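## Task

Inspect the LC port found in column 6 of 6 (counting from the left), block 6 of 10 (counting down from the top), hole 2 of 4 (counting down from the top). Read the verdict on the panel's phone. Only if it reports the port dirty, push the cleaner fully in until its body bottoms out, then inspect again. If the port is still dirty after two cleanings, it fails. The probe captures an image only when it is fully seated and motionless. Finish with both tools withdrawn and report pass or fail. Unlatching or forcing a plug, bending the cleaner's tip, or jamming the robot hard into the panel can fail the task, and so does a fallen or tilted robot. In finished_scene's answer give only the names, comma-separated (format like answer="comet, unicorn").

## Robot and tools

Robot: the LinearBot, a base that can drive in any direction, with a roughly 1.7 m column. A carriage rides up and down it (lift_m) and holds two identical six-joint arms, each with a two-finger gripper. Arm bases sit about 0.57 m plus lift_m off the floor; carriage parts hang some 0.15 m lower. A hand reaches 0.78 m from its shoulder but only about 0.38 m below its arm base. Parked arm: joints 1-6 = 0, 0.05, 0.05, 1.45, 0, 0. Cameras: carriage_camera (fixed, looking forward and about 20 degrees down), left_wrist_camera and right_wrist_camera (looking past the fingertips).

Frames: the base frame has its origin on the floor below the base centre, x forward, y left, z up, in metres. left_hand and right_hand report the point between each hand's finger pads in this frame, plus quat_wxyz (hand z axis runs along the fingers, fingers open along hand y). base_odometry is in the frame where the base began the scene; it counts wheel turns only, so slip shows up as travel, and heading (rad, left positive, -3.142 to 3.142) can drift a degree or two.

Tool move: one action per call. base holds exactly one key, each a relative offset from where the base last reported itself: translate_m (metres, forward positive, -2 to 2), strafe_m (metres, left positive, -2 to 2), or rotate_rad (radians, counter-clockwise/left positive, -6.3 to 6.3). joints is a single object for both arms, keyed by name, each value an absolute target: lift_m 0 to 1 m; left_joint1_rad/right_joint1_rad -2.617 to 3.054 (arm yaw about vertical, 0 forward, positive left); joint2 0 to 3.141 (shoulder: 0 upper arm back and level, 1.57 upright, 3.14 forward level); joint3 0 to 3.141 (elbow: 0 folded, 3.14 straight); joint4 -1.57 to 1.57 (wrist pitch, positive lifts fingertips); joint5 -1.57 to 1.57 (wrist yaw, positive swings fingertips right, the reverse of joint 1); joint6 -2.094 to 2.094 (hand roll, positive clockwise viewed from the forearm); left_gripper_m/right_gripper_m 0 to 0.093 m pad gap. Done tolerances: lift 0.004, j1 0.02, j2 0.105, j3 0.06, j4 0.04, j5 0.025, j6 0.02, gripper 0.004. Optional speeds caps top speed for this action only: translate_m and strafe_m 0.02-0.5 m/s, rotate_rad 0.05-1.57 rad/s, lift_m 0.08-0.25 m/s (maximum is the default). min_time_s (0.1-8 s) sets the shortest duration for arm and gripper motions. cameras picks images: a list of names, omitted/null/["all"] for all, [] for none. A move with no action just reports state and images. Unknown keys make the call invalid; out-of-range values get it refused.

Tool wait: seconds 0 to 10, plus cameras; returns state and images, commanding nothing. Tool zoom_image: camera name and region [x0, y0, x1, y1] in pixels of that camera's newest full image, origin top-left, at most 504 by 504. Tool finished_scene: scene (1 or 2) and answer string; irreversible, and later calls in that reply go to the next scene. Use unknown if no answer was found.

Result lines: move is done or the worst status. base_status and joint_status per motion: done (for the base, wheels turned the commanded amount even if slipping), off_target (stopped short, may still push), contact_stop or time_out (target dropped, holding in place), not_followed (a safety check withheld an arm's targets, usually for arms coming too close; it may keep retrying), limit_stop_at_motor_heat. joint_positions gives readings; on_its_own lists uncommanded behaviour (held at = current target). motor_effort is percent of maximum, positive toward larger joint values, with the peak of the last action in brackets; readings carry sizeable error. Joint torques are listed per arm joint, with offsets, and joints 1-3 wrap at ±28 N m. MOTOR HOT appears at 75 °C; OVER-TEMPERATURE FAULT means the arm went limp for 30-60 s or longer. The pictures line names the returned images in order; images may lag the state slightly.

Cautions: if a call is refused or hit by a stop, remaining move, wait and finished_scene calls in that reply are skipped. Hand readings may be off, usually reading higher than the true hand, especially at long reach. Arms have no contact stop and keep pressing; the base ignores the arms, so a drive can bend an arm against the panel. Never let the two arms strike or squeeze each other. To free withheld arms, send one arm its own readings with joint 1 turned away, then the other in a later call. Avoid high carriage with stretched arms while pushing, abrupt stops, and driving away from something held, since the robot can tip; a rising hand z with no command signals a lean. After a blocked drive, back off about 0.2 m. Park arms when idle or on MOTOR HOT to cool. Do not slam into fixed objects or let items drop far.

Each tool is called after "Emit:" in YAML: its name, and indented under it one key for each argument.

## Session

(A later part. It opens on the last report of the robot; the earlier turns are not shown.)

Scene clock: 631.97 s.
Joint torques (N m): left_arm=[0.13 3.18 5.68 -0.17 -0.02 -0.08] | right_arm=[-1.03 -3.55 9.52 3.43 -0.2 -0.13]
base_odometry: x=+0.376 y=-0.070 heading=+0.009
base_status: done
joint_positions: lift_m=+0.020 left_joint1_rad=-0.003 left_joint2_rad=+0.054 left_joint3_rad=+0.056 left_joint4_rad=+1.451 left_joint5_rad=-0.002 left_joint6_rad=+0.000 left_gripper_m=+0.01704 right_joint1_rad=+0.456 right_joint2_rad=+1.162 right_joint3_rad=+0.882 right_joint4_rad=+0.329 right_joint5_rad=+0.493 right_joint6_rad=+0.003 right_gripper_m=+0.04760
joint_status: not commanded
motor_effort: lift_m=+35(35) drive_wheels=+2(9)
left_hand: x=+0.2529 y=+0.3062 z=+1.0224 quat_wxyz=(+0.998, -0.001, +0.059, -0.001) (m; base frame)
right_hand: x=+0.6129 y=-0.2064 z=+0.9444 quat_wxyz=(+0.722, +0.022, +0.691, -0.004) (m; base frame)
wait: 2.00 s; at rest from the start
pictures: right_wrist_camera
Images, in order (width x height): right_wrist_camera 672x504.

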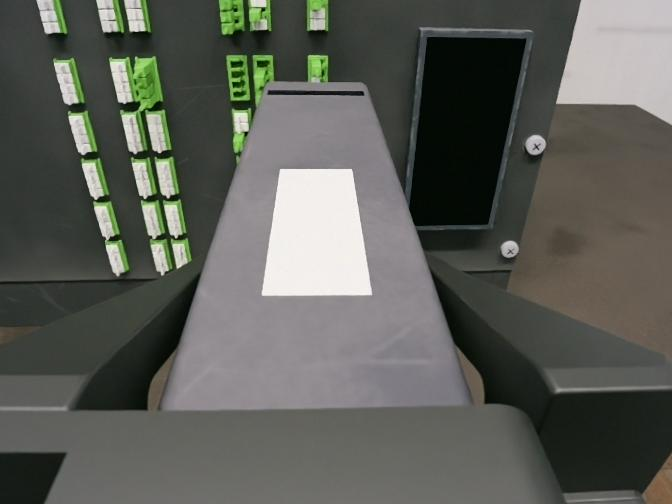

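Emit:
move:
  base: {"strafe_m": -0.001}
  speeds: {"strafe_m": 0.02}
  cameras: []

Emit:
move:
  base: {"translate_m": 0.002}
  speeds: {"translate_m": 0.02}
  cameras: ["right_wrist_camera"]

Emit:
zoom_image:
  camera: "right_wrist_camera"
  region: [302, 50, 332, 80]

Scene clock: 636.63 s.
Joint torques (N m): left_arm=[0.03 3.19 5.68 -0.18 -0.04 -0.08] | right_arm=[-0.98 -3.51 9.55 3.42 -0.18 -0.14]
move: done
base_odometry: x=+0.376 y=-0.071 heading=+0.010
base_status: done
joint_positions: lift_m=+0.020 left_joint1_rad=-0.003 left_joint2_rad=+0.054 left_joint3_rad=+0.056 left_joint4_rad=+1.451 left_joint5_rad=-0.002 left_joint6_rad=+0.000 left_gripper_m=+0.01704 right_joint1_rad=+0.456 right_joint2_rad=+1.162 right_joint3_rad=+0.882 right_joint4_rad=+0.329 right_joint5_rad=+0.492 right_joint6_rad=+0.003 right_gripper_m=+0.04760
joint_status: not commanded
motor_effort: lift_m=+35(35) drive_wheels=+2(3)
left_hand: x=+0.2529 y=+0.3062 z=+1.0224 quat_wxyz=(+0.998, -0.001, +0.059, -0.001) (m; base frame)
right_hand: x=+0.6129 y=-0.2062 z=+0.9444 quat_wxyz=(+0.722, +0.022, +0.691, -0.004) (m; base frame)
pictures: none
No camera images: "cameras" was empty.

Scene clock: 637.20 s.
Joint torques (N m): left_arm=[0.02 3.08 5.76 -0.22 -0.02 -0.08] | right_arm=[-1.33 -3.19 9.57 3.48 -0.2 -0.14]
move: done
base_odometry: x=+0.378 y=-0.071 heading=+0.010
base_status: done
joint_positions: lift_m=+0.020 left_joint1_rad=-0.003 left_joint2_rad=+0.054 left_joint3_rad=+0.056 left_joint4_rad=+1.450 left_joint5_rad=-0.002 left_joint6_rad=+0.000 left_gripper_m=+0.01704 right_joint1_rad=+0.458 right_joint2_rad=+1.158 right_joint3_rad=+0.882 right_joint4_rad=+0.322 right_joint5_rad=+0.494 right_joint6_rad=+0.003 right_gripper_m=+0.04760
joint_status: not commanded
motor_effort: lift_m=+35(35) drive_wheels=+4(12)
left_hand: x=+0.2530 y=+0.3062 z=+1.0224 quat_wxyz=(+0.998, -0.001, +0.059, -0.001) (m; base frame)
right_hand: x=+0.6118 y=-0.2062 z=+0.9445 quat_wxyz=(+0.721, +0.021, +0.692, -0.004) (m; base frame)
pictures: right_wrist_camera
Images, in order (width x height): right_wrist_camera 672x504.

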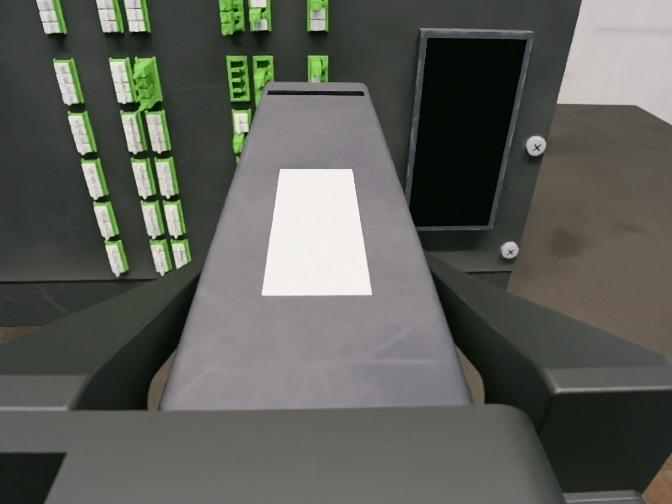

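Scaled by 16.800.

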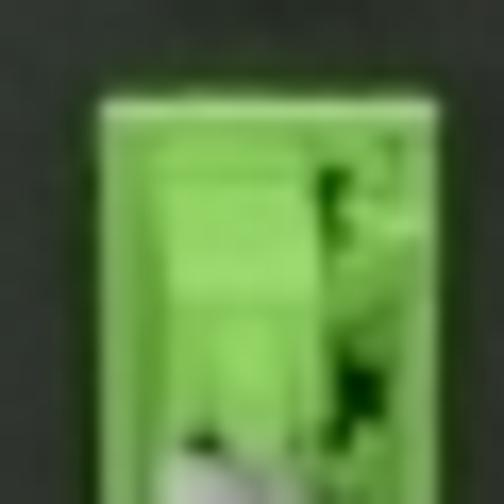

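Emit:
move:
  base: {"translate_m": 0.003}
  speeds: {"translate_m": 0.02}
  cameras: ["right_wrist_camera","carriage_camera"]

Emit:
zoom_image:
  camera: "right_wrist_camera"
  region: [302, 50, 332, 80]

Emit:
zoom_image:
  camera: "carriage_camera"
  region: [380, 160, 440, 220]

Scene clock: 643.10 s.
Joint torques (N m): left_arm=[-0.01 3.19 5.75 -0.17 -0.02 -0.08] | right_arm=[-1.37 -2.32 9.59 3.58 -0.19 -0.11]
move: done
base_odometry: x=+0.381 y=-0.071 heading=+0.010
base_status: done
joint_positions: lift_m=+0.020 left_joint1_rad=-0.003 left_joint2_rad=+0.054 left_joint3_rad=+0.056 left_joint4_rad=+1.450 left_joint5_rad=-0.002 left_joint6_rad=+0.000 left_gripper_m=+0.01704 right_joint1_rad=+0.460 right_joint2_rad=+1.149 right_joint3_rad=+0.882 right_joint4_rad=+0.315 right_joint5_rad=+0.495 right_joint6_rad=+0.001 right_gripper_m=+0.04760
joint_status: not commanded
motor_effort: lift_m=+35(35) drive_wheels=+5(14)
left_hand: x=+0.2530 y=+0.3062 z=+1.0224 quat_wxyz=(+0.998, -0.001, +0.059, -0.001) (m; base frame)
right_hand: x=+0.6096 y=-0.2066 z=+0.9462 quat_wxyz=(+0.722, +0.021, +0.692, -0.004) (m; base frame)
pictures: carriage_camera, right_wrist_camera
Images, in order (width x height): carriage_camera 672x504, right_wrist_camera 672x504.

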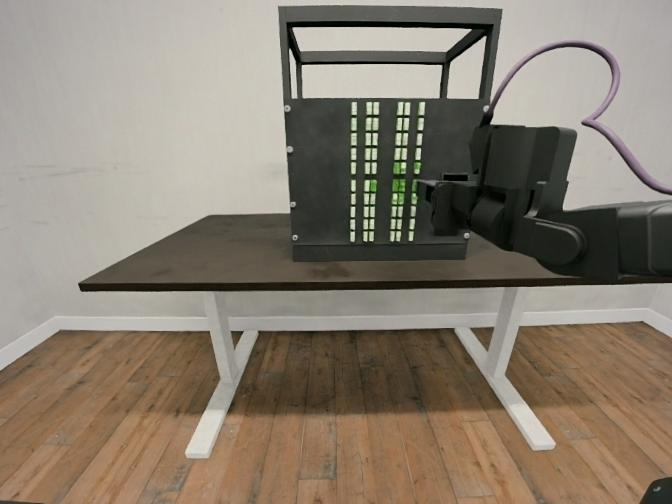

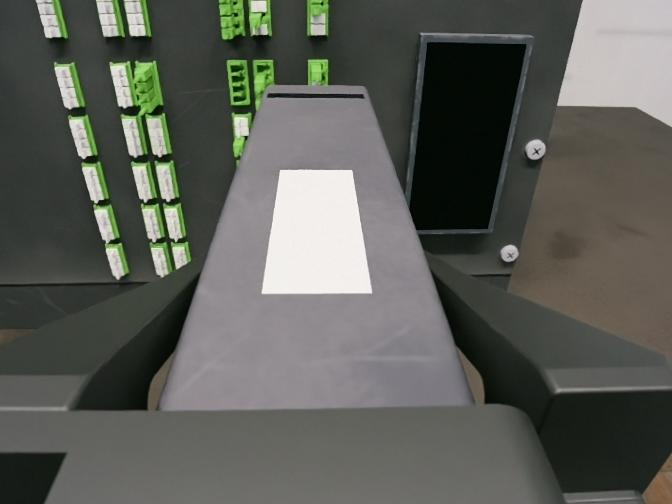

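Scaled by 16.800.

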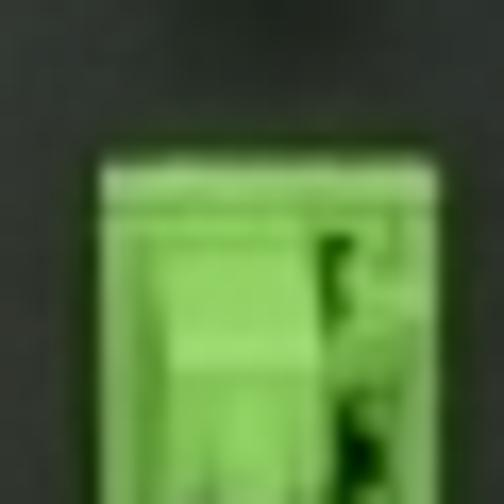

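Scaled by 8.400.

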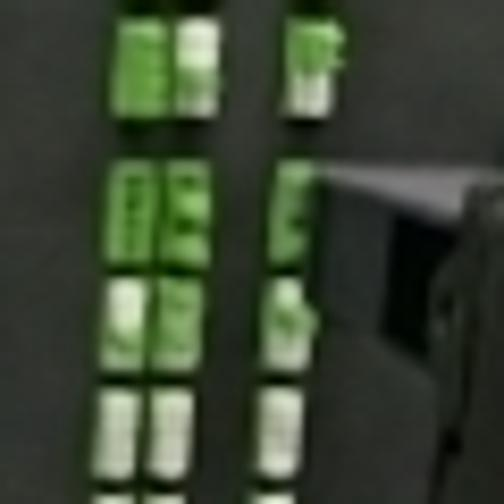

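Emit:
move:
  base: {"translate_m": -0.02}
  speeds: {"translate_m": 0.02}
  cameras: ["right_wrist_camera"]

Emit:
zoom_image:
  camera: "right_wrist_camera"
  region: [302, 35, 332, 65]

Emit:
zoom_image:
  camera: "right_wrist_camera"
  region: [296, 50, 336, 90]

Scene clock: 655.47 s.
Joint torques (N m): left_arm=[0.13 2.99 5.65 -0.16 -0.02 -0.08] | right_arm=[0.47 -5.9 9.5 2.98 0.04 -0.11]
move: done
base_odometry: x=+0.361 y=-0.071 heading=+0.010
base_status: done
joint_positions: lift_m=+0.020 left_joint1_rad=-0.003 left_joint2_rad=+0.054 left_joint3_rad=+0.056 left_joint4_rad=+1.450 left_joint5_rad=-0.002 left_joint6_rad=+0.000 left_gripper_m=+0.01704 right_joint1_rad=+0.441 right_joint2_rad=+1.188 right_joint3_rad=+0.882 right_joint4_rad=+0.366 right_joint5_rad=+0.473 right_joint6_rad=+0.001 right_gripper_m=+0.04760
joint_status: not commanded
on_its_own: right_joint4_rad moved +0.051 to your old target +0.400
motor_effort: lift_m=+35(35) drive_wheels=-6(11)
left_hand: x=+0.2530 y=+0.3062 z=+1.0224 quat_wxyz=(+0.998, -0.001, +0.059, -0.001) (m; base frame)
right_hand: x=+0.6197 y=-0.2061 z=+0.9431 quat_wxyz=(+0.726, +0.021, +0.688, -0.001) (m; base frame)
pictures: right_wrist_camera
Images, in order (width x height): right_wrist_camera 672x504.

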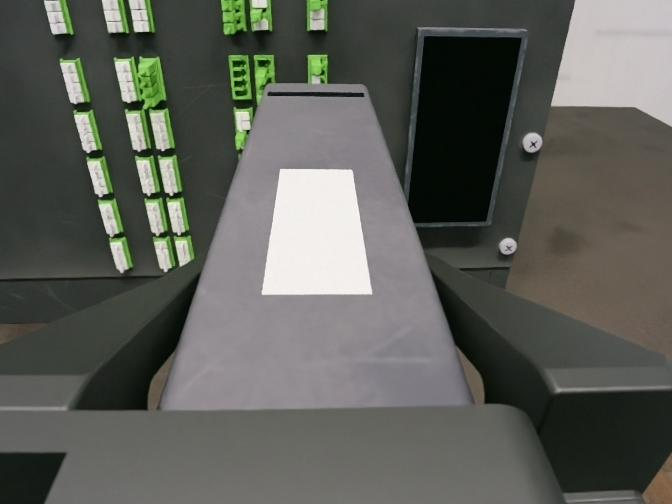

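Scaled by 16.800.

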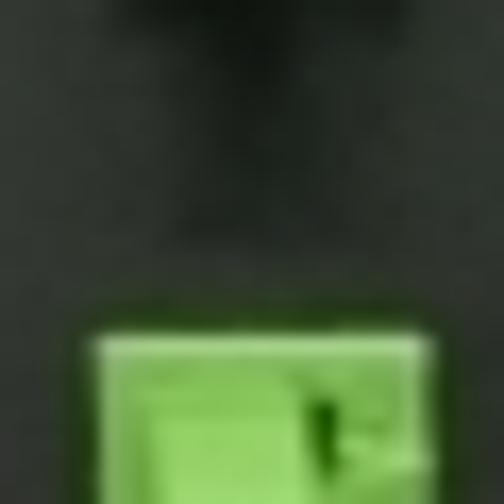

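Scaled by 12.600.

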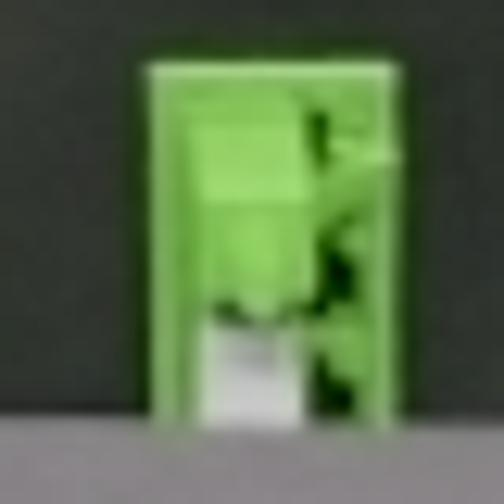

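Emit:
move:
  base: {"translate_m": -0.012}
  speeds: {"translate_m": 0.02}
  cameras: ["right_wrist_camera"]

Emit:
zoom_image:
  camera: "right_wrist_camera"
  region: [296, 45, 346, 95]

Emit:
zoom_image:
  camera: "right_wrist_camera"
  region: [40, 0, 140, 100]

Emit:
zoom_image:
  camera: "right_wrist_camera"
  region: [80, 190, 180, 290]

Emit:
zoom_image:
  camera: "right_wrist_camera"
  region: [500, 0, 600, 100]

Emit:
zoom_image:
  camera: "right_wrist_camera"
  region: [440, 190, 540, 290]

Scene clock: 661.57 s.
Joint torques (N m): left_arm=[0.1 3.11 5.7 -0.17 -0.02 -0.08] | right_arm=[0.43 -5.93 9.58 3.19 0.04 -0.13]
move: done
base_odometry: x=+0.349 y=-0.071 heading=+0.009
base_status: done
joint_positions: lift_m=+0.020 left_joint1_rad=-0.003 left_joint2_rad=+0.054 left_joint3_rad=+0.056 left_joint4_rad=+1.450 left_joint5_rad=-0.002 left_joint6_rad=+0.000 left_gripper_m=+0.01704 right_joint1_rad=+0.441 right_joint2_rad=+1.188 right_joint3_rad=+0.882 right_joint4_rad=+0.352 right_joint5_rad=+0.473 right_joint6_rad=+0.001 right_gripper_m=+0.04760
joint_status: not commanded
motor_effort: lift_m=+35(35) drive_wheels=-9(14)
left_hand: x=+0.2531 y=+0.3062 z=+1.0224 quat_wxyz=(+0.998, -0.001, +0.059, -0.001) (m; base frame)
right_hand: x=+0.6199 y=-0.2060 z=+0.9398 quat_wxyz=(+0.721, +0.019, +0.693, -0.004) (m; base frame)
pictures: right_wrist_camera
Images, in order (width x height): right_wrist_camera 672x504.

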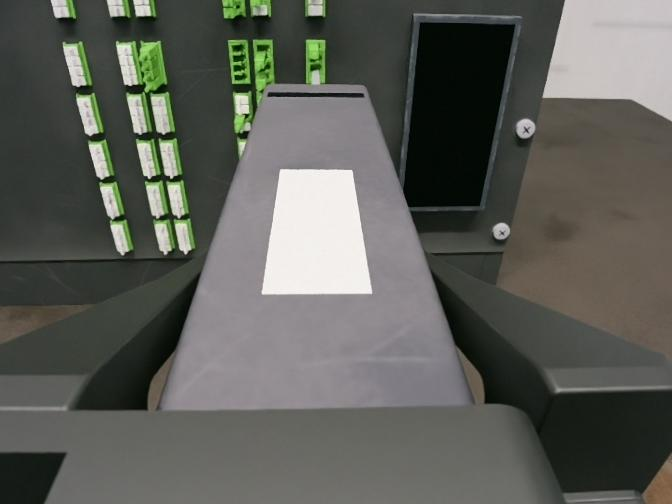

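Scaled by 10.080.

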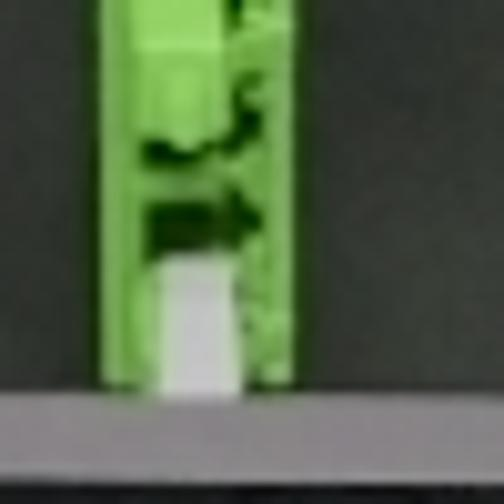

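Scaled by 5.040.

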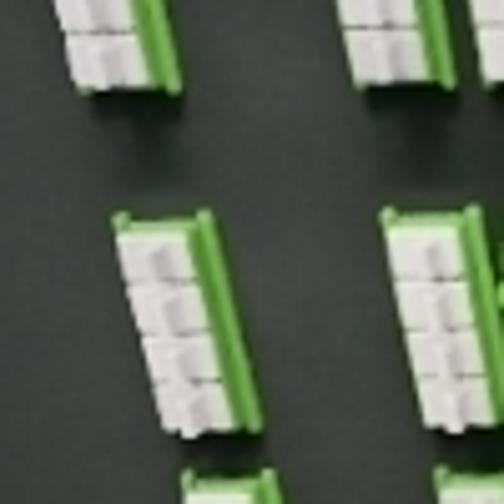

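Scaled by 5.040.

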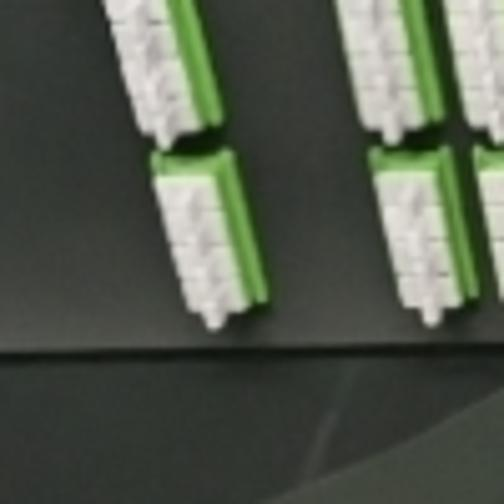

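Scaled by 5.040.

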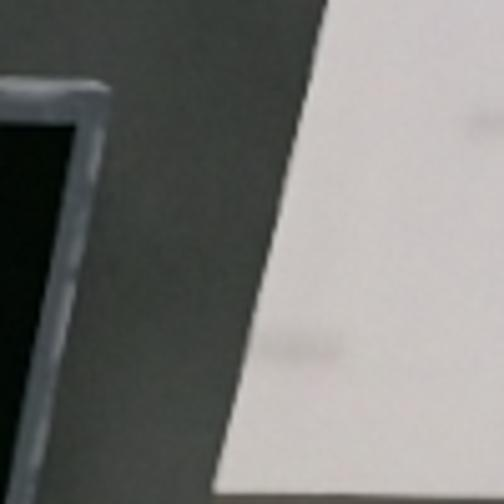

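Scaled by 5.040.

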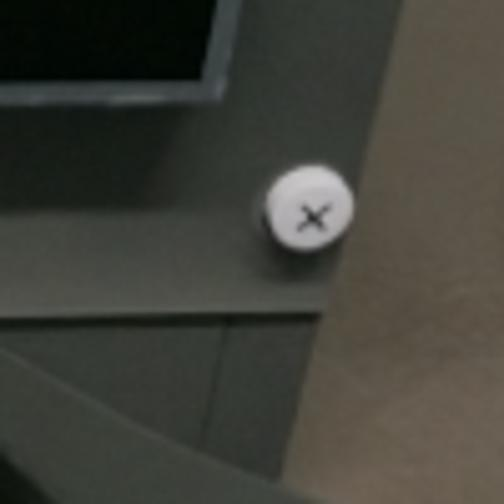

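Emit:
zoom_image:
  camera: "right_wrist_camera"
  region: [290, 0, 340, 50]

Emit:
zoom_image:
  camera: "right_wrist_camera"
  region: [50, 0, 100, 50]

Emit:
zoom_image:
  camera: "right_wrist_camera"
  region: [215, 0, 285, 70]

Emit:
zoom_image:
  camera: "right_wrist_camera"
  region: [250, 70, 380, 200]

Emit:
zoom_image:
  camera: "right_wrist_camera"
  region: [140, 320, 270, 450]

Emit:
zoom_image:
  camera: "right_wrist_camera"
  region: [370, 320, 500, 450]

Scaled by 10.080.

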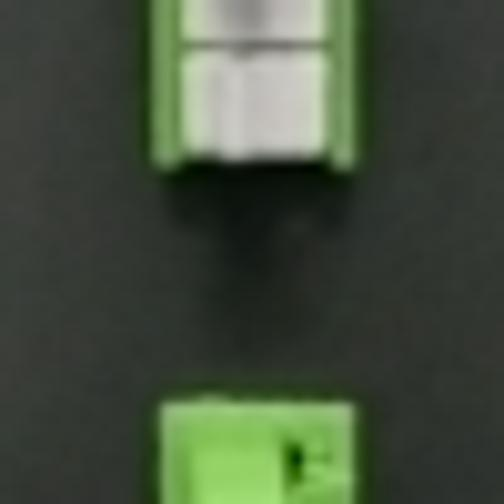

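Scaled by 10.080.

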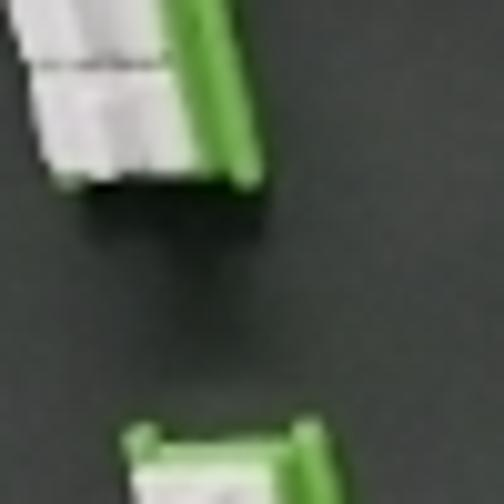

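Scaled by 7.200.

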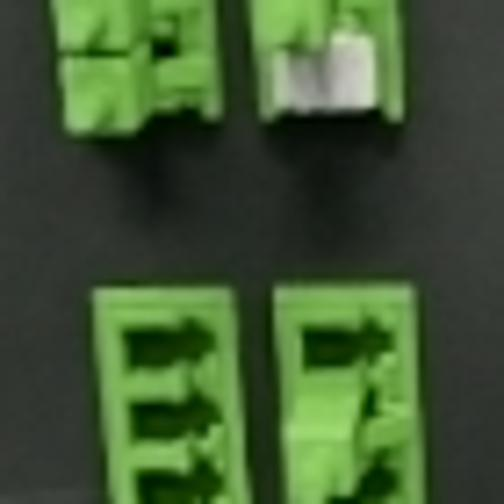

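Scaled by 3.877.

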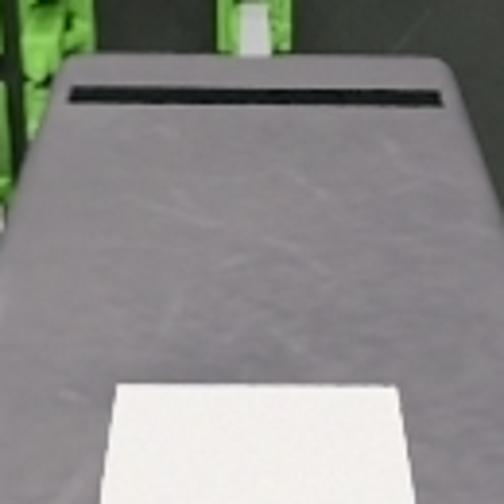

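Scaled by 3.877.

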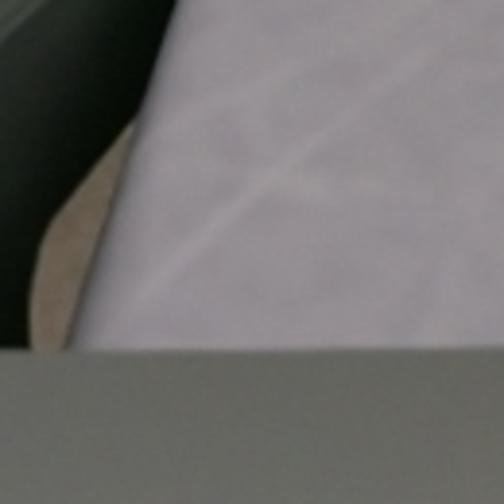

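Scaled by 3.877.

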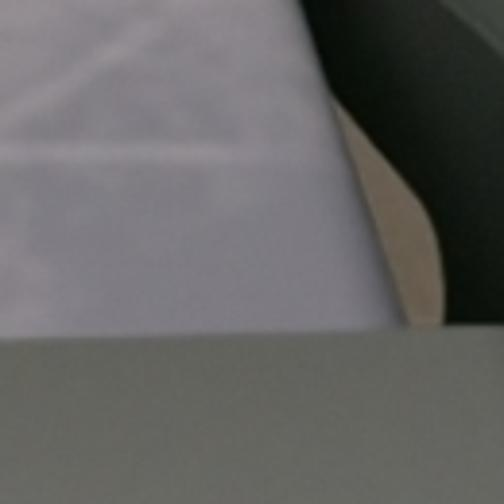

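Emit:
zoom_image:
  camera: "right_wrist_camera"
  region: [305, 65, 329, 89]

Scaled by 21.000.

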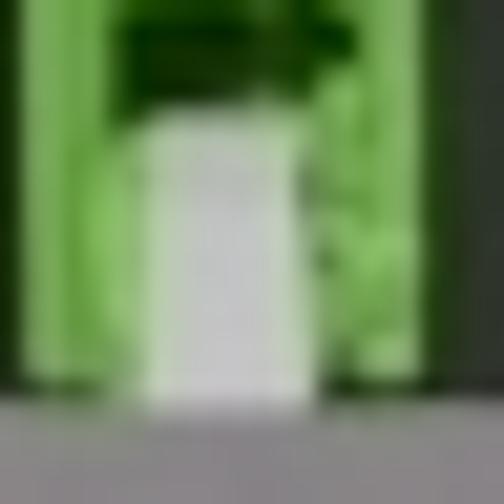

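Emit:
move:
  base: {"translate_m": -0.015}
  speeds: {"translate_m": 0.03}
  cameras: []

Emit:
move:
  base: {"rotate_rad": 0.018}
  speeds: {"rotate_rad": 0.05}
  cameras: []

Emit:
move:
  base: {"strafe_m": -0.014}
  speeds: {"strafe_m": 0.02}
  cameras: ["carriage_camera","right_wrist_camera"]

Emit:
zoom_image:
  camera: "right_wrist_camera"
  region: [296, 45, 346, 95]

Scene clock: 719.83 s.
Joint torques (N m): left_arm=[0.14 3.37 5.68 -0.18 -0.03 -0.08] | right_arm=[0.46 -5.75 9.42 3.19 0.03 -0.11]
move: done
base_odometry: x=+0.334 y=-0.072 heading=+0.009
base_status: done
joint_positions: lift_m=+0.020 left_joint1_rad=-0.003 left_joint2_rad=+0.054 left_joint3_rad=+0.056 left_joint4_rad=+1.450 left_joint5_rad=-0.002 left_joint6_rad=+0.000 left_gripper_m=+0.01704 right_joint1_rad=+0.441 right_joint2_rad=+1.188 right_joint3_rad=+0.882 right_joint4_rad=+0.348 right_joint5_rad=+0.473 right_joint6_rad=+0.001 right_gripper_m=+0.04760
joint_status: not commanded
motor_effort: lift_m=+35(35) drive_wheels=-7(16)
left_hand: x=+0.2532 y=+0.3062 z=+1.0224 quat_wxyz=(+0.998, -0.001, +0.059, -0.001) (m; base frame)
right_hand: x=+0.6198 y=-0.2061 z=+0.9391 quat_wxyz=(+0.720, +0.018, +0.694, -0.004) (m; base frame)
pictures: none
No camera images: "cameras" was empty.

Scene clock: 720.57 s.
Joint torques (N m): left_arm=[0.13 3.17 5.7 -0.16 -0.02 -0.09] | right_arm=[0.54 -6 9.59 3.2 0.03 -0.11]
move: done
base_odometry: x=+0.334 y=-0.072 heading=+0.026
base_status: done
joint_positions: lift_m=+0.020 left_joint1_rad=-0.003 left_joint2_rad=+0.054 left_joint3_rad=+0.056 left_joint4_rad=+1.450 left_joint5_rad=-0.002 left_joint6_rad=+0.000 left_gripper_m=+0.01704 right_joint1_rad=+0.441 right_joint2_rad=+1.188 right_joint3_rad=+0.882 right_joint4_rad=+0.348 right_joint5_rad=+0.474 right_joint6_rad=+0.001 right_gripper_m=+0.04760
joint_status: not commanded
motor_effort: lift_m=+35(35) drive_wheels=-9(11)
left_hand: x=+0.2532 y=+0.3062 z=+1.0224 quat_wxyz=(+0.998, -0.001, +0.059, -0.001) (m; base frame)
right_hand: x=+0.6198 y=-0.2063 z=+0.9390 quat_wxyz=(+0.720, +0.019, +0.694, -0.005) (m; base frame)
pictures: none
No camera images: "cameras" was empty.

Scene clock: 721.67 s.
Joint torques (N m): left_arm=[-0.1 3.19 5.71 -0.17 0 -0.08] | right_arm=[0.36 -5.89 9.62 3.18 0.07 -0.12]
move: done
base_odometry: x=+0.335 y=-0.086 heading=+0.026
base_status: done
joint_positions: lift_m=+0.020 left_joint1_rad=-0.003 left_joint2_rad=+0.054 left_joint3_rad=+0.056 left_joint4_rad=+1.450 left_joint5_rad=-0.002 left_joint6_rad=+0.000 left_gripper_m=+0.01704 right_joint1_rad=+0.442 right_joint2_rad=+1.188 right_joint3_rad=+0.882 right_joint4_rad=+0.348 right_joint5_rad=+0.471 right_joint6_rad=+0.001 right_gripper_m=+0.04760
joint_status: not commanded
motor_effort: lift_m=+35(35) drive_wheels=+2(9)
left_hand: x=+0.2532 y=+0.3062 z=+1.0224 quat_wxyz=(+0.998, -0.001, +0.059, -0.001) (m; base frame)
right_hand: x=+0.6198 y=-0.2052 z=+0.9390 quat_wxyz=(+0.720, +0.017, +0.694, -0.003) (m; base frame)
pictures: carriage_camera, right_wrist_camera
Images, in order (width x height): carriage_camera 672x504, right_wrist_camera 672x504.

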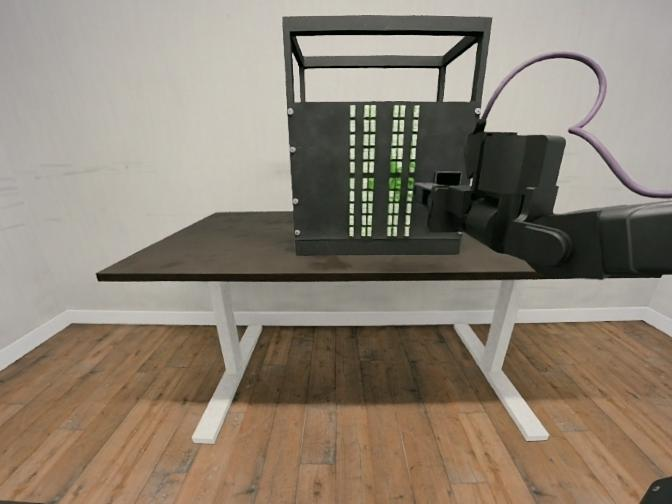

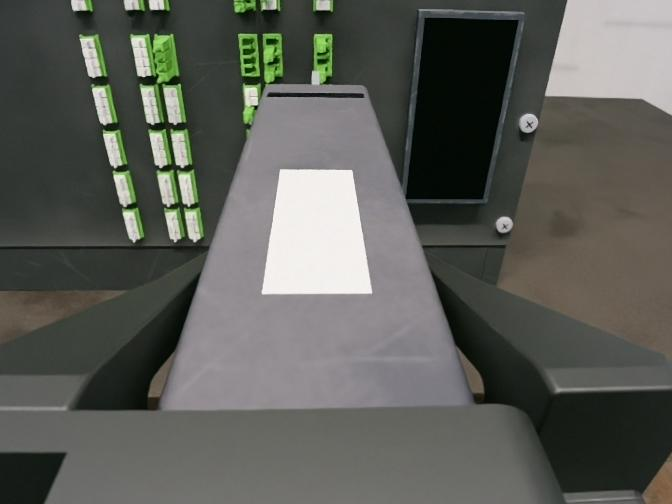

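Scaled by 10.080.

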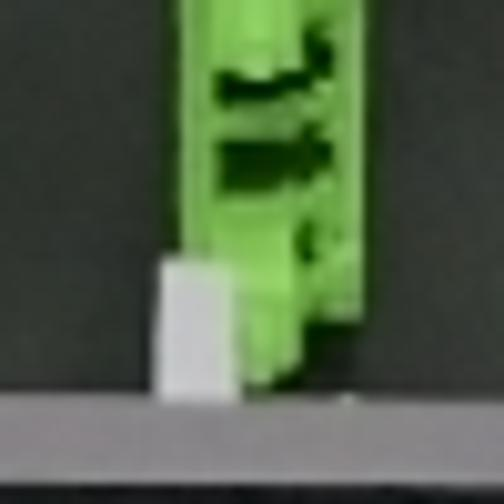

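Emit:
move:
  base: {"strafe_m": -0.0035}
  joints: {"lift_m": 0.025, "right_joint4_rad": 0.42}
  speeds: {"strafe_m": 0.02}
  min_time_s: 1
  cameras: ["right_wrist_camera"]

Emit:
zoom_image:
  camera: "right_wrist_camera"
  region: [296, 45, 346, 95]

Scene clock: 734.47 s.
Joint torques (N m): left_arm=[0.12 3.17 5.7 -0.16 -0.02 -0.08] | right_arm=[0.32 -5.67 9.55 3.46 0.02 -0.12]
move: off_target
base_odometry: x=+0.335 y=-0.089 heading=+0.027
base_status: done
joint_positions: lift_m=+0.025 left_joint1_rad=-0.003 left_joint2_rad=+0.054 left_joint3_rad=+0.056 left_joint4_rad=+1.450 left_joint5_rad=-0.002 left_joint6_rad=+0.000 left_gripper_m=+0.01704 right_joint1_rad=+0.443 right_joint2_rad=+1.186 right_joint3_rad=+0.882 right_joint4_rad=+0.349 right_joint5_rad=+0.475 right_joint6_rad=+0.001 right_gripper_m=+0.04760
joint_status: right_joint4_rad off_target (ended at +0.350, target +0.420); the others done
motor_effort: lift_m=+35(43) drive_wheels=-5(9)
left_hand: x=+0.2532 y=+0.3062 z=+1.0270 quat_wxyz=(+0.998, -0.001, +0.059, -0.001) (m; base frame)
right_hand: x=+0.6192 y=-0.2058 z=+0.9448 quat_wxyz=(+0.721, +0.019, +0.693, -0.004) (m; base frame)
pictures: right_wrist_camera
Images, in order (width x height): right_wrist_camera 672x504.

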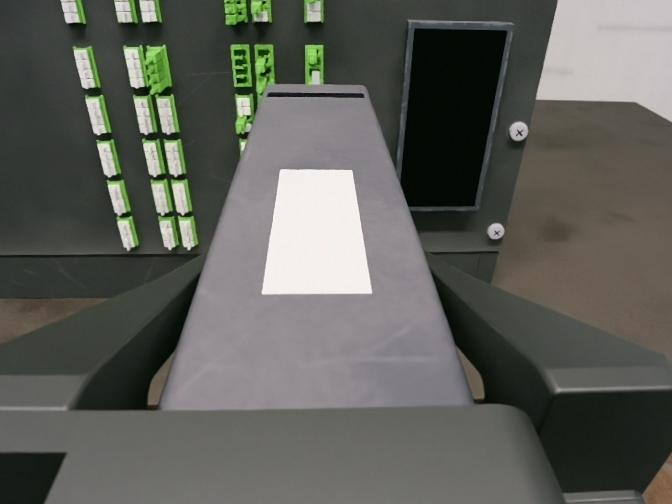

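Scaled by 10.080.

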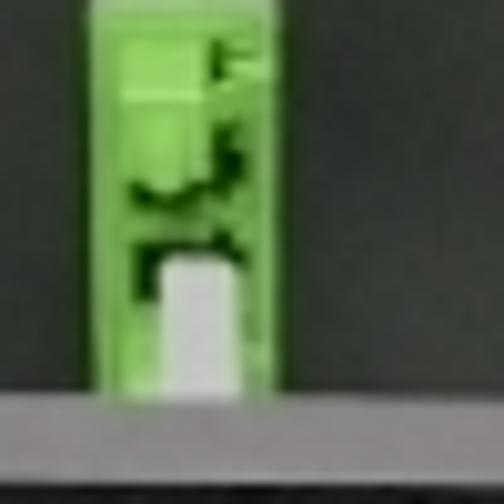

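Emit:
move:
  base: {"strafe_m": 0.002}
  joints: {"lift_m": 0.0265}
  speeds: {"strafe_m": 0.02}
  cameras: []

Emit:
move:
  base: {"translate_m": 0.012}
  speeds: {"translate_m": 0.02}
  cameras: ["carriage_camera","right_wrist_camera"]

Emit:
zoom_image:
  camera: "right_wrist_camera"
  region: [296, 45, 346, 95]

Emit:
zoom_image:
  camera: "right_wrist_camera"
  region: [225, 45, 275, 95]

Scene clock: 738.37 s.
Joint torques (N m): left_arm=[0.38 3.23 5.71 -0.18 -0.01 -0.08] | right_arm=[0.08 -5.74 9.43 3.34 0.01 -0.1]
move: done
base_odometry: x=+0.335 y=-0.087 heading=+0.027
base_status: done
joint_positions: lift_m=+0.026 left_joint1_rad=-0.003 left_joint2_rad=+0.054 left_joint3_rad=+0.056 left_joint4_rad=+1.450 left_joint5_rad=-0.002 left_joint6_rad=+0.000 left_gripper_m=+0.01704 right_joint1_rad=+0.446 right_joint2_rad=+1.186 right_joint3_rad=+0.882 right_joint4_rad=+0.355 right_joint5_rad=+0.476 right_joint6_rad=+0.001 right_gripper_m=+0.04760
joint_status: all done
motor_effort: lift_m=+36(39) drive_wheels=+1(10)
left_hand: x=+0.2532 y=+0.3062 z=+1.0284 quat_wxyz=(+0.998, -0.001, +0.059, -0.001) (m; base frame)
right_hand: x=+0.6189 y=-0.2051 z=+0.9475 quat_wxyz=(+0.723, +0.019, +0.691, -0.002) (m; base frame)
pictures: none
No camera images: "cameras" was empty.

Scene clock: 739.43 s.
Joint torques (N m): left_arm=[0.1 3.23 5.67 -0.16 -0.02 -0.09] | right_arm=[0.01 -5.59 9.54 3.32 0 -0.13]
move: done
base_odometry: x=+0.347 y=-0.087 heading=+0.026
base_status: done
joint_positions: lift_m=+0.026 left_joint1_rad=-0.003 left_joint2_rad=+0.054 left_joint3_rad=+0.056 left_joint4_rad=+1.450 left_joint5_rad=-0.002 left_joint6_rad=+0.000 left_gripper_m=+0.01704 right_joint1_rad=+0.446 right_joint2_rad=+1.186 right_joint3_rad=+0.882 right_joint4_rad=+0.356 right_joint5_rad=+0.476 right_joint6_rad=+0.001 right_gripper_m=+0.04760
joint_status: not commanded
motor_effort: lift_m=+36(36) drive_wheels=-5(8)
left_hand: x=+0.2532 y=+0.3062 z=+1.0284 quat_wxyz=(+0.998, -0.001, +0.059, -0.001) (m; base frame)
right_hand: x=+0.6188 y=-0.2051 z=+0.9477 quat_wxyz=(+0.723, +0.019, +0.690, -0.002) (m; base frame)
pictures: carriage_camera, right_wrist_camera
Images, in order (width x height): carriage_camera 672x504, right_wrist_camera 672x504.

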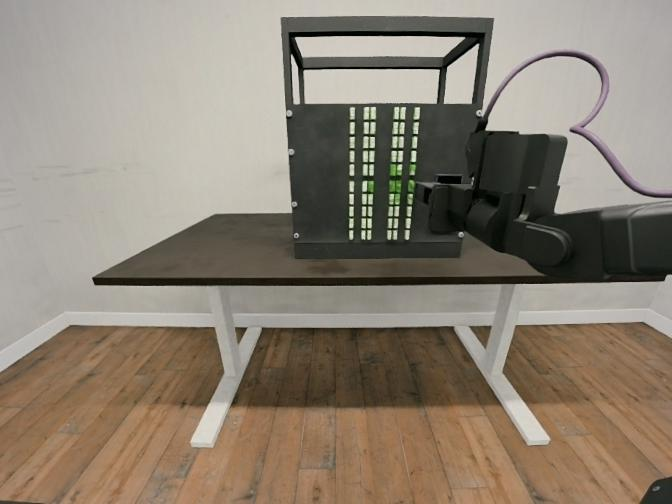

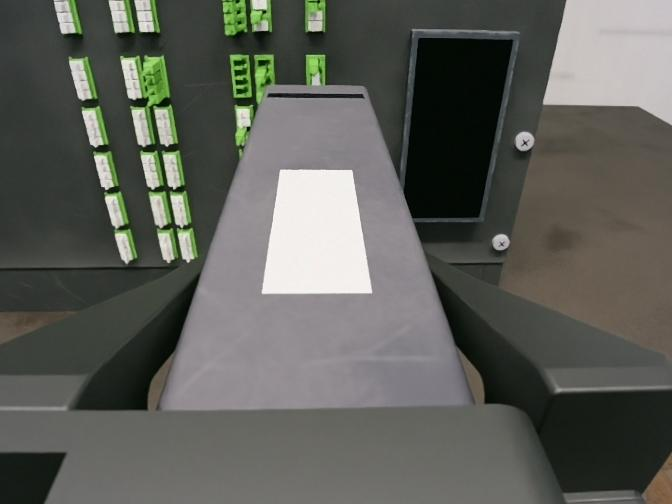

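Scaled by 10.080.

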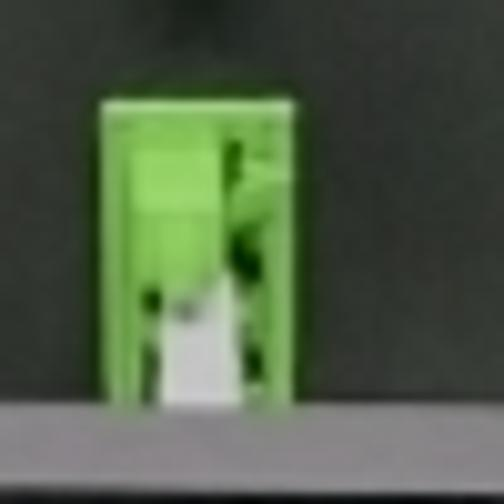

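Scaled by 10.080.

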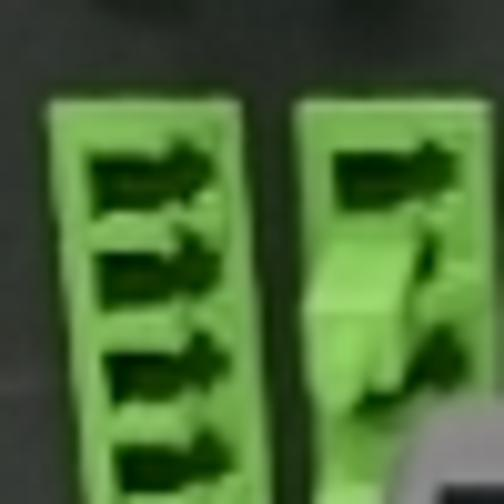

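Emit:
move:
  joints: {"lift_m": 0.0235}
  cameras: []

Emit:
move:
  base: {"translate_m": -0.014}
  speeds: {"translate_m": 0.03}
  cameras: ["carriage_camera","right_wrist_camera"]

Emit:
zoom_image:
  camera: "right_wrist_camera"
  region: [296, 45, 346, 95]

Scene clock: 744.90 s.
Joint torques (N m): left_arm=[0.12 3.17 5.65 -0.17 -0.02 -0.08] | right_arm=[0.05 -5.72 9.57 3.29 0.02 -0.11]
move: done
base_odometry: x=+0.347 y=-0.087 heading=+0.026
base_status: not commanded
joint_positions: lift_m=+0.023 left_joint1_rad=-0.003 left_joint2_rad=+0.054 left_joint3_rad=+0.056 left_joint4_rad=+1.450 left_joint5_rad=-0.002 left_joint6_rad=+0.000 left_gripper_m=+0.01704 right_joint1_rad=+0.446 right_joint2_rad=+1.186 right_joint3_rad=+0.882 right_joint4_rad=+0.355 right_joint5_rad=+0.476 right_joint6_rad=+0.001 right_gripper_m=+0.04760
joint_status: all done
motor_effort: lift_m=+36(36) drive_wheels=-4(6)
left_hand: x=+0.2532 y=+0.3062 z=+1.0255 quat_wxyz=(+0.998, -0.001, +0.059, -0.001) (m; base frame)
right_hand: x=+0.6188 y=-0.2051 z=+0.9447 quat_wxyz=(+0.723, +0.019, +0.691, -0.002) (m; base frame)
pictures: none
No camera images: "cameras" was empty.

Scene clock: 745.87 s.
Joint torques (N m): left_arm=[0.09 3.17 5.76 -0.19 -0.02 -0.08] | right_arm=[0.05 -5.78 9.59 3.26 -0.02 -0.11]
move: done
base_odometry: x=+0.333 y=-0.087 heading=+0.026
base_status: done
joint_positions: lift_m=+0.023 left_joint1_rad=-0.003 left_joint2_rad=+0.054 left_joint3_rad=+0.056 left_joint4_rad=+1.450 left_joint5_rad=-0.002 left_joint6_rad=+0.000 left_gripper_m=+0.01704 right_joint1_rad=+0.446 right_joint2_rad=+1.186 right_joint3_rad=+0.882 right_joint4_rad=+0.361 right_joint5_rad=+0.476 right_joint6_rad=+0.001 right_gripper_m=+0.04760
joint_status: not commanded
motor_effort: lift_m=+36(36) drive_wheels=-7(13)
left_hand: x=+0.2530 y=+0.3062 z=+1.0255 quat_wxyz=(+0.998, -0.001, +0.059, -0.001) (m; base frame)
right_hand: x=+0.6187 y=-0.2052 z=+0.9459 quat_wxyz=(+0.725, +0.020, +0.689, -0.001) (m; base frame)
pictures: carriage_camera, right_wrist_camera
Images, in order (width x height): carriage_camera 672x504, right_wrist_camera 672x504.

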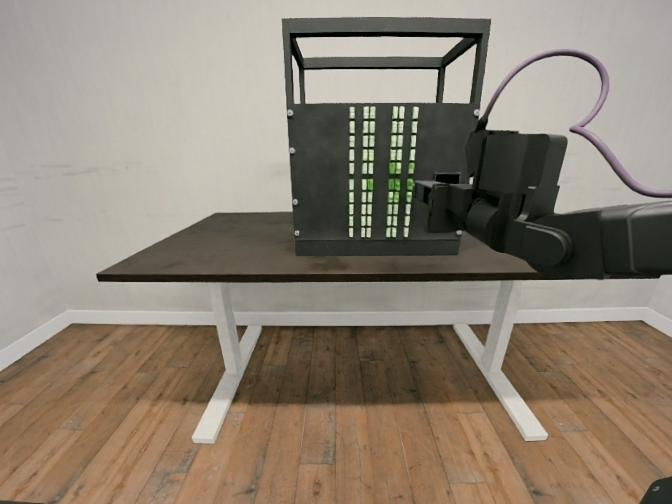

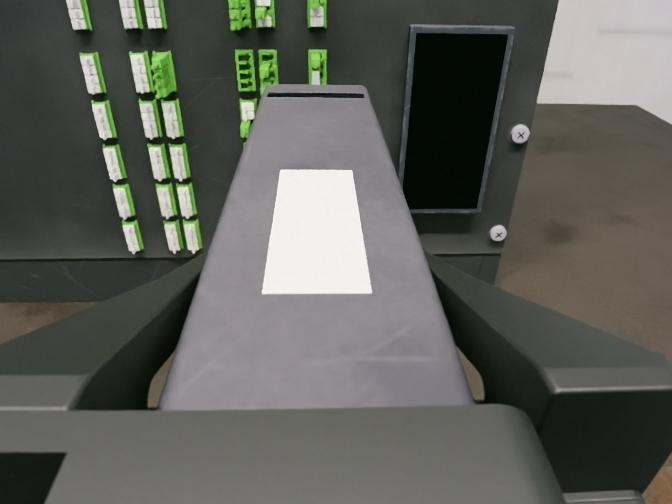

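Scaled by 10.080.

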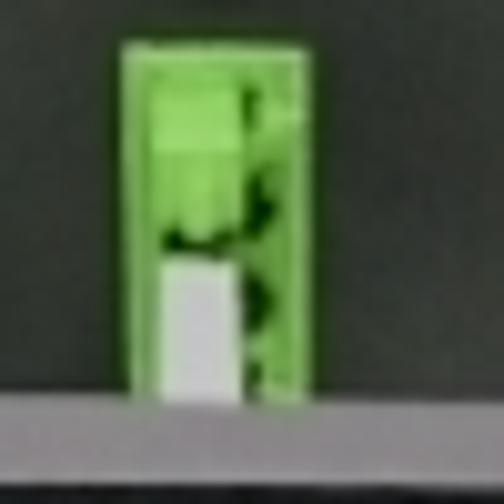

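Emit:
move:
  base: {"translate_m": 0.012}
  joints: {"lift_m": 0.0226}
  speeds: {"translate_m": 0.02}
  cameras: ["carriage_camera","right_wrist_camera"]

Emit:
zoom_image:
  camera: "right_wrist_camera"
  region: [296, 45, 346, 95]

Emit:
zoom_image:
  camera: "right_wrist_camera"
  region: [225, 45, 275, 95]

Scene clock: 750.83 s.
Joint torques (N m): left_arm=[0.12 3.14 5.68 -0.18 -0.02 -0.08] | right_arm=[0.05 -5.63 9.61 3.26 0 -0.13]
move: done
base_odometry: x=+0.345 y=-0.087 heading=+0.026
base_status: done
joint_positions: lift_m=+0.023 left_joint1_rad=-0.003 left_joint2_rad=+0.054 left_joint3_rad=+0.056 left_joint4_rad=+1.451 left_joint5_rad=-0.002 left_joint6_rad=+0.000 left_gripper_m=+0.01704 right_joint1_rad=+0.446 right_joint2_rad=+1.185 right_joint3_rad=+0.882 right_joint4_rad=+0.361 right_joint5_rad=+0.476 right_joint6_rad=+0.001 right_gripper_m=+0.04760
joint_status: all done
motor_effort: lift_m=+35(35) drive_wheels=+1(7)
left_hand: x=+0.2529 y=+0.3062 z=+1.0247 quat_wxyz=(+0.998, -0.001, +0.059, -0.001) (m; base frame)
right_hand: x=+0.6187 y=-0.2052 z=+0.9453 quat_wxyz=(+0.725, +0.020, +0.689, -0.001) (m; base frame)
pictures: carriage_camera, right_wrist_camera
Images, in order (width x height): carriage_camera 672x504, right_wrist_camera 672x504.

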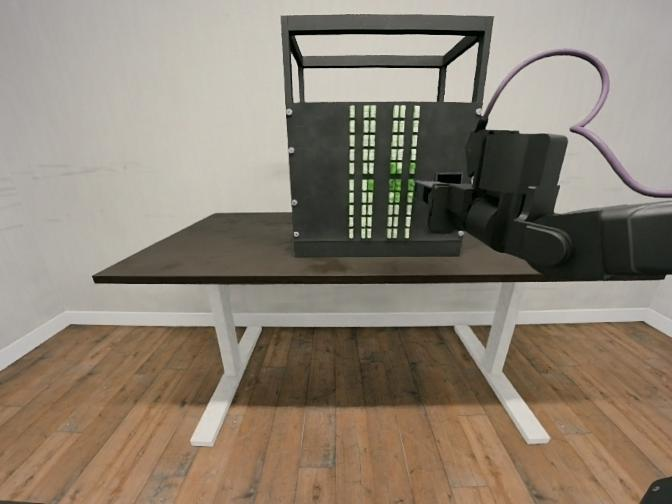

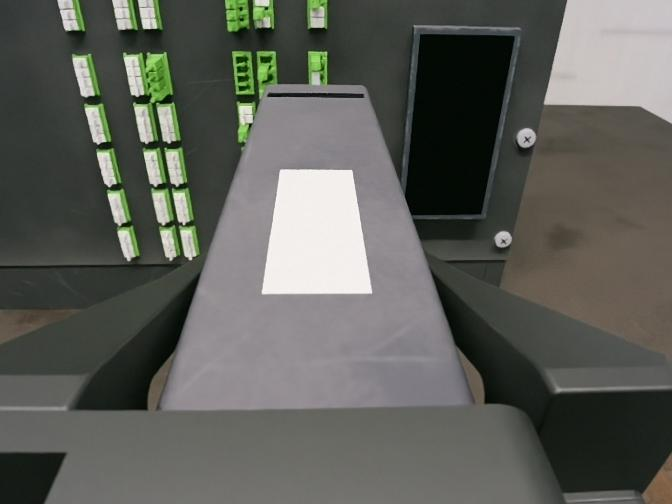

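Scaled by 10.080.

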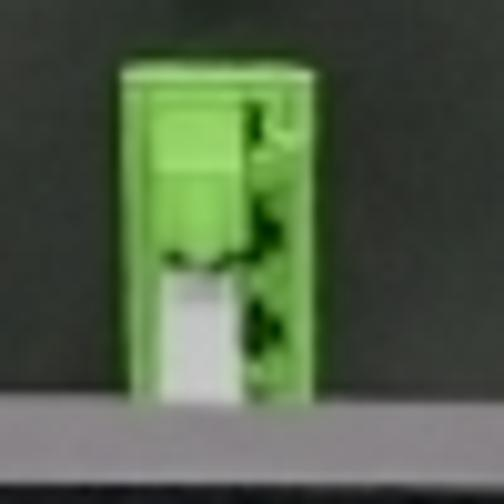

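Scaled by 10.080.

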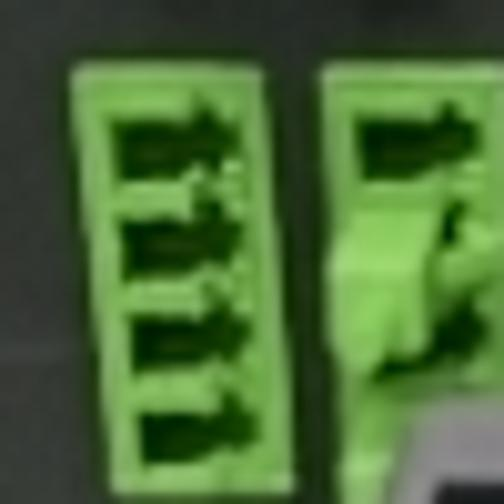

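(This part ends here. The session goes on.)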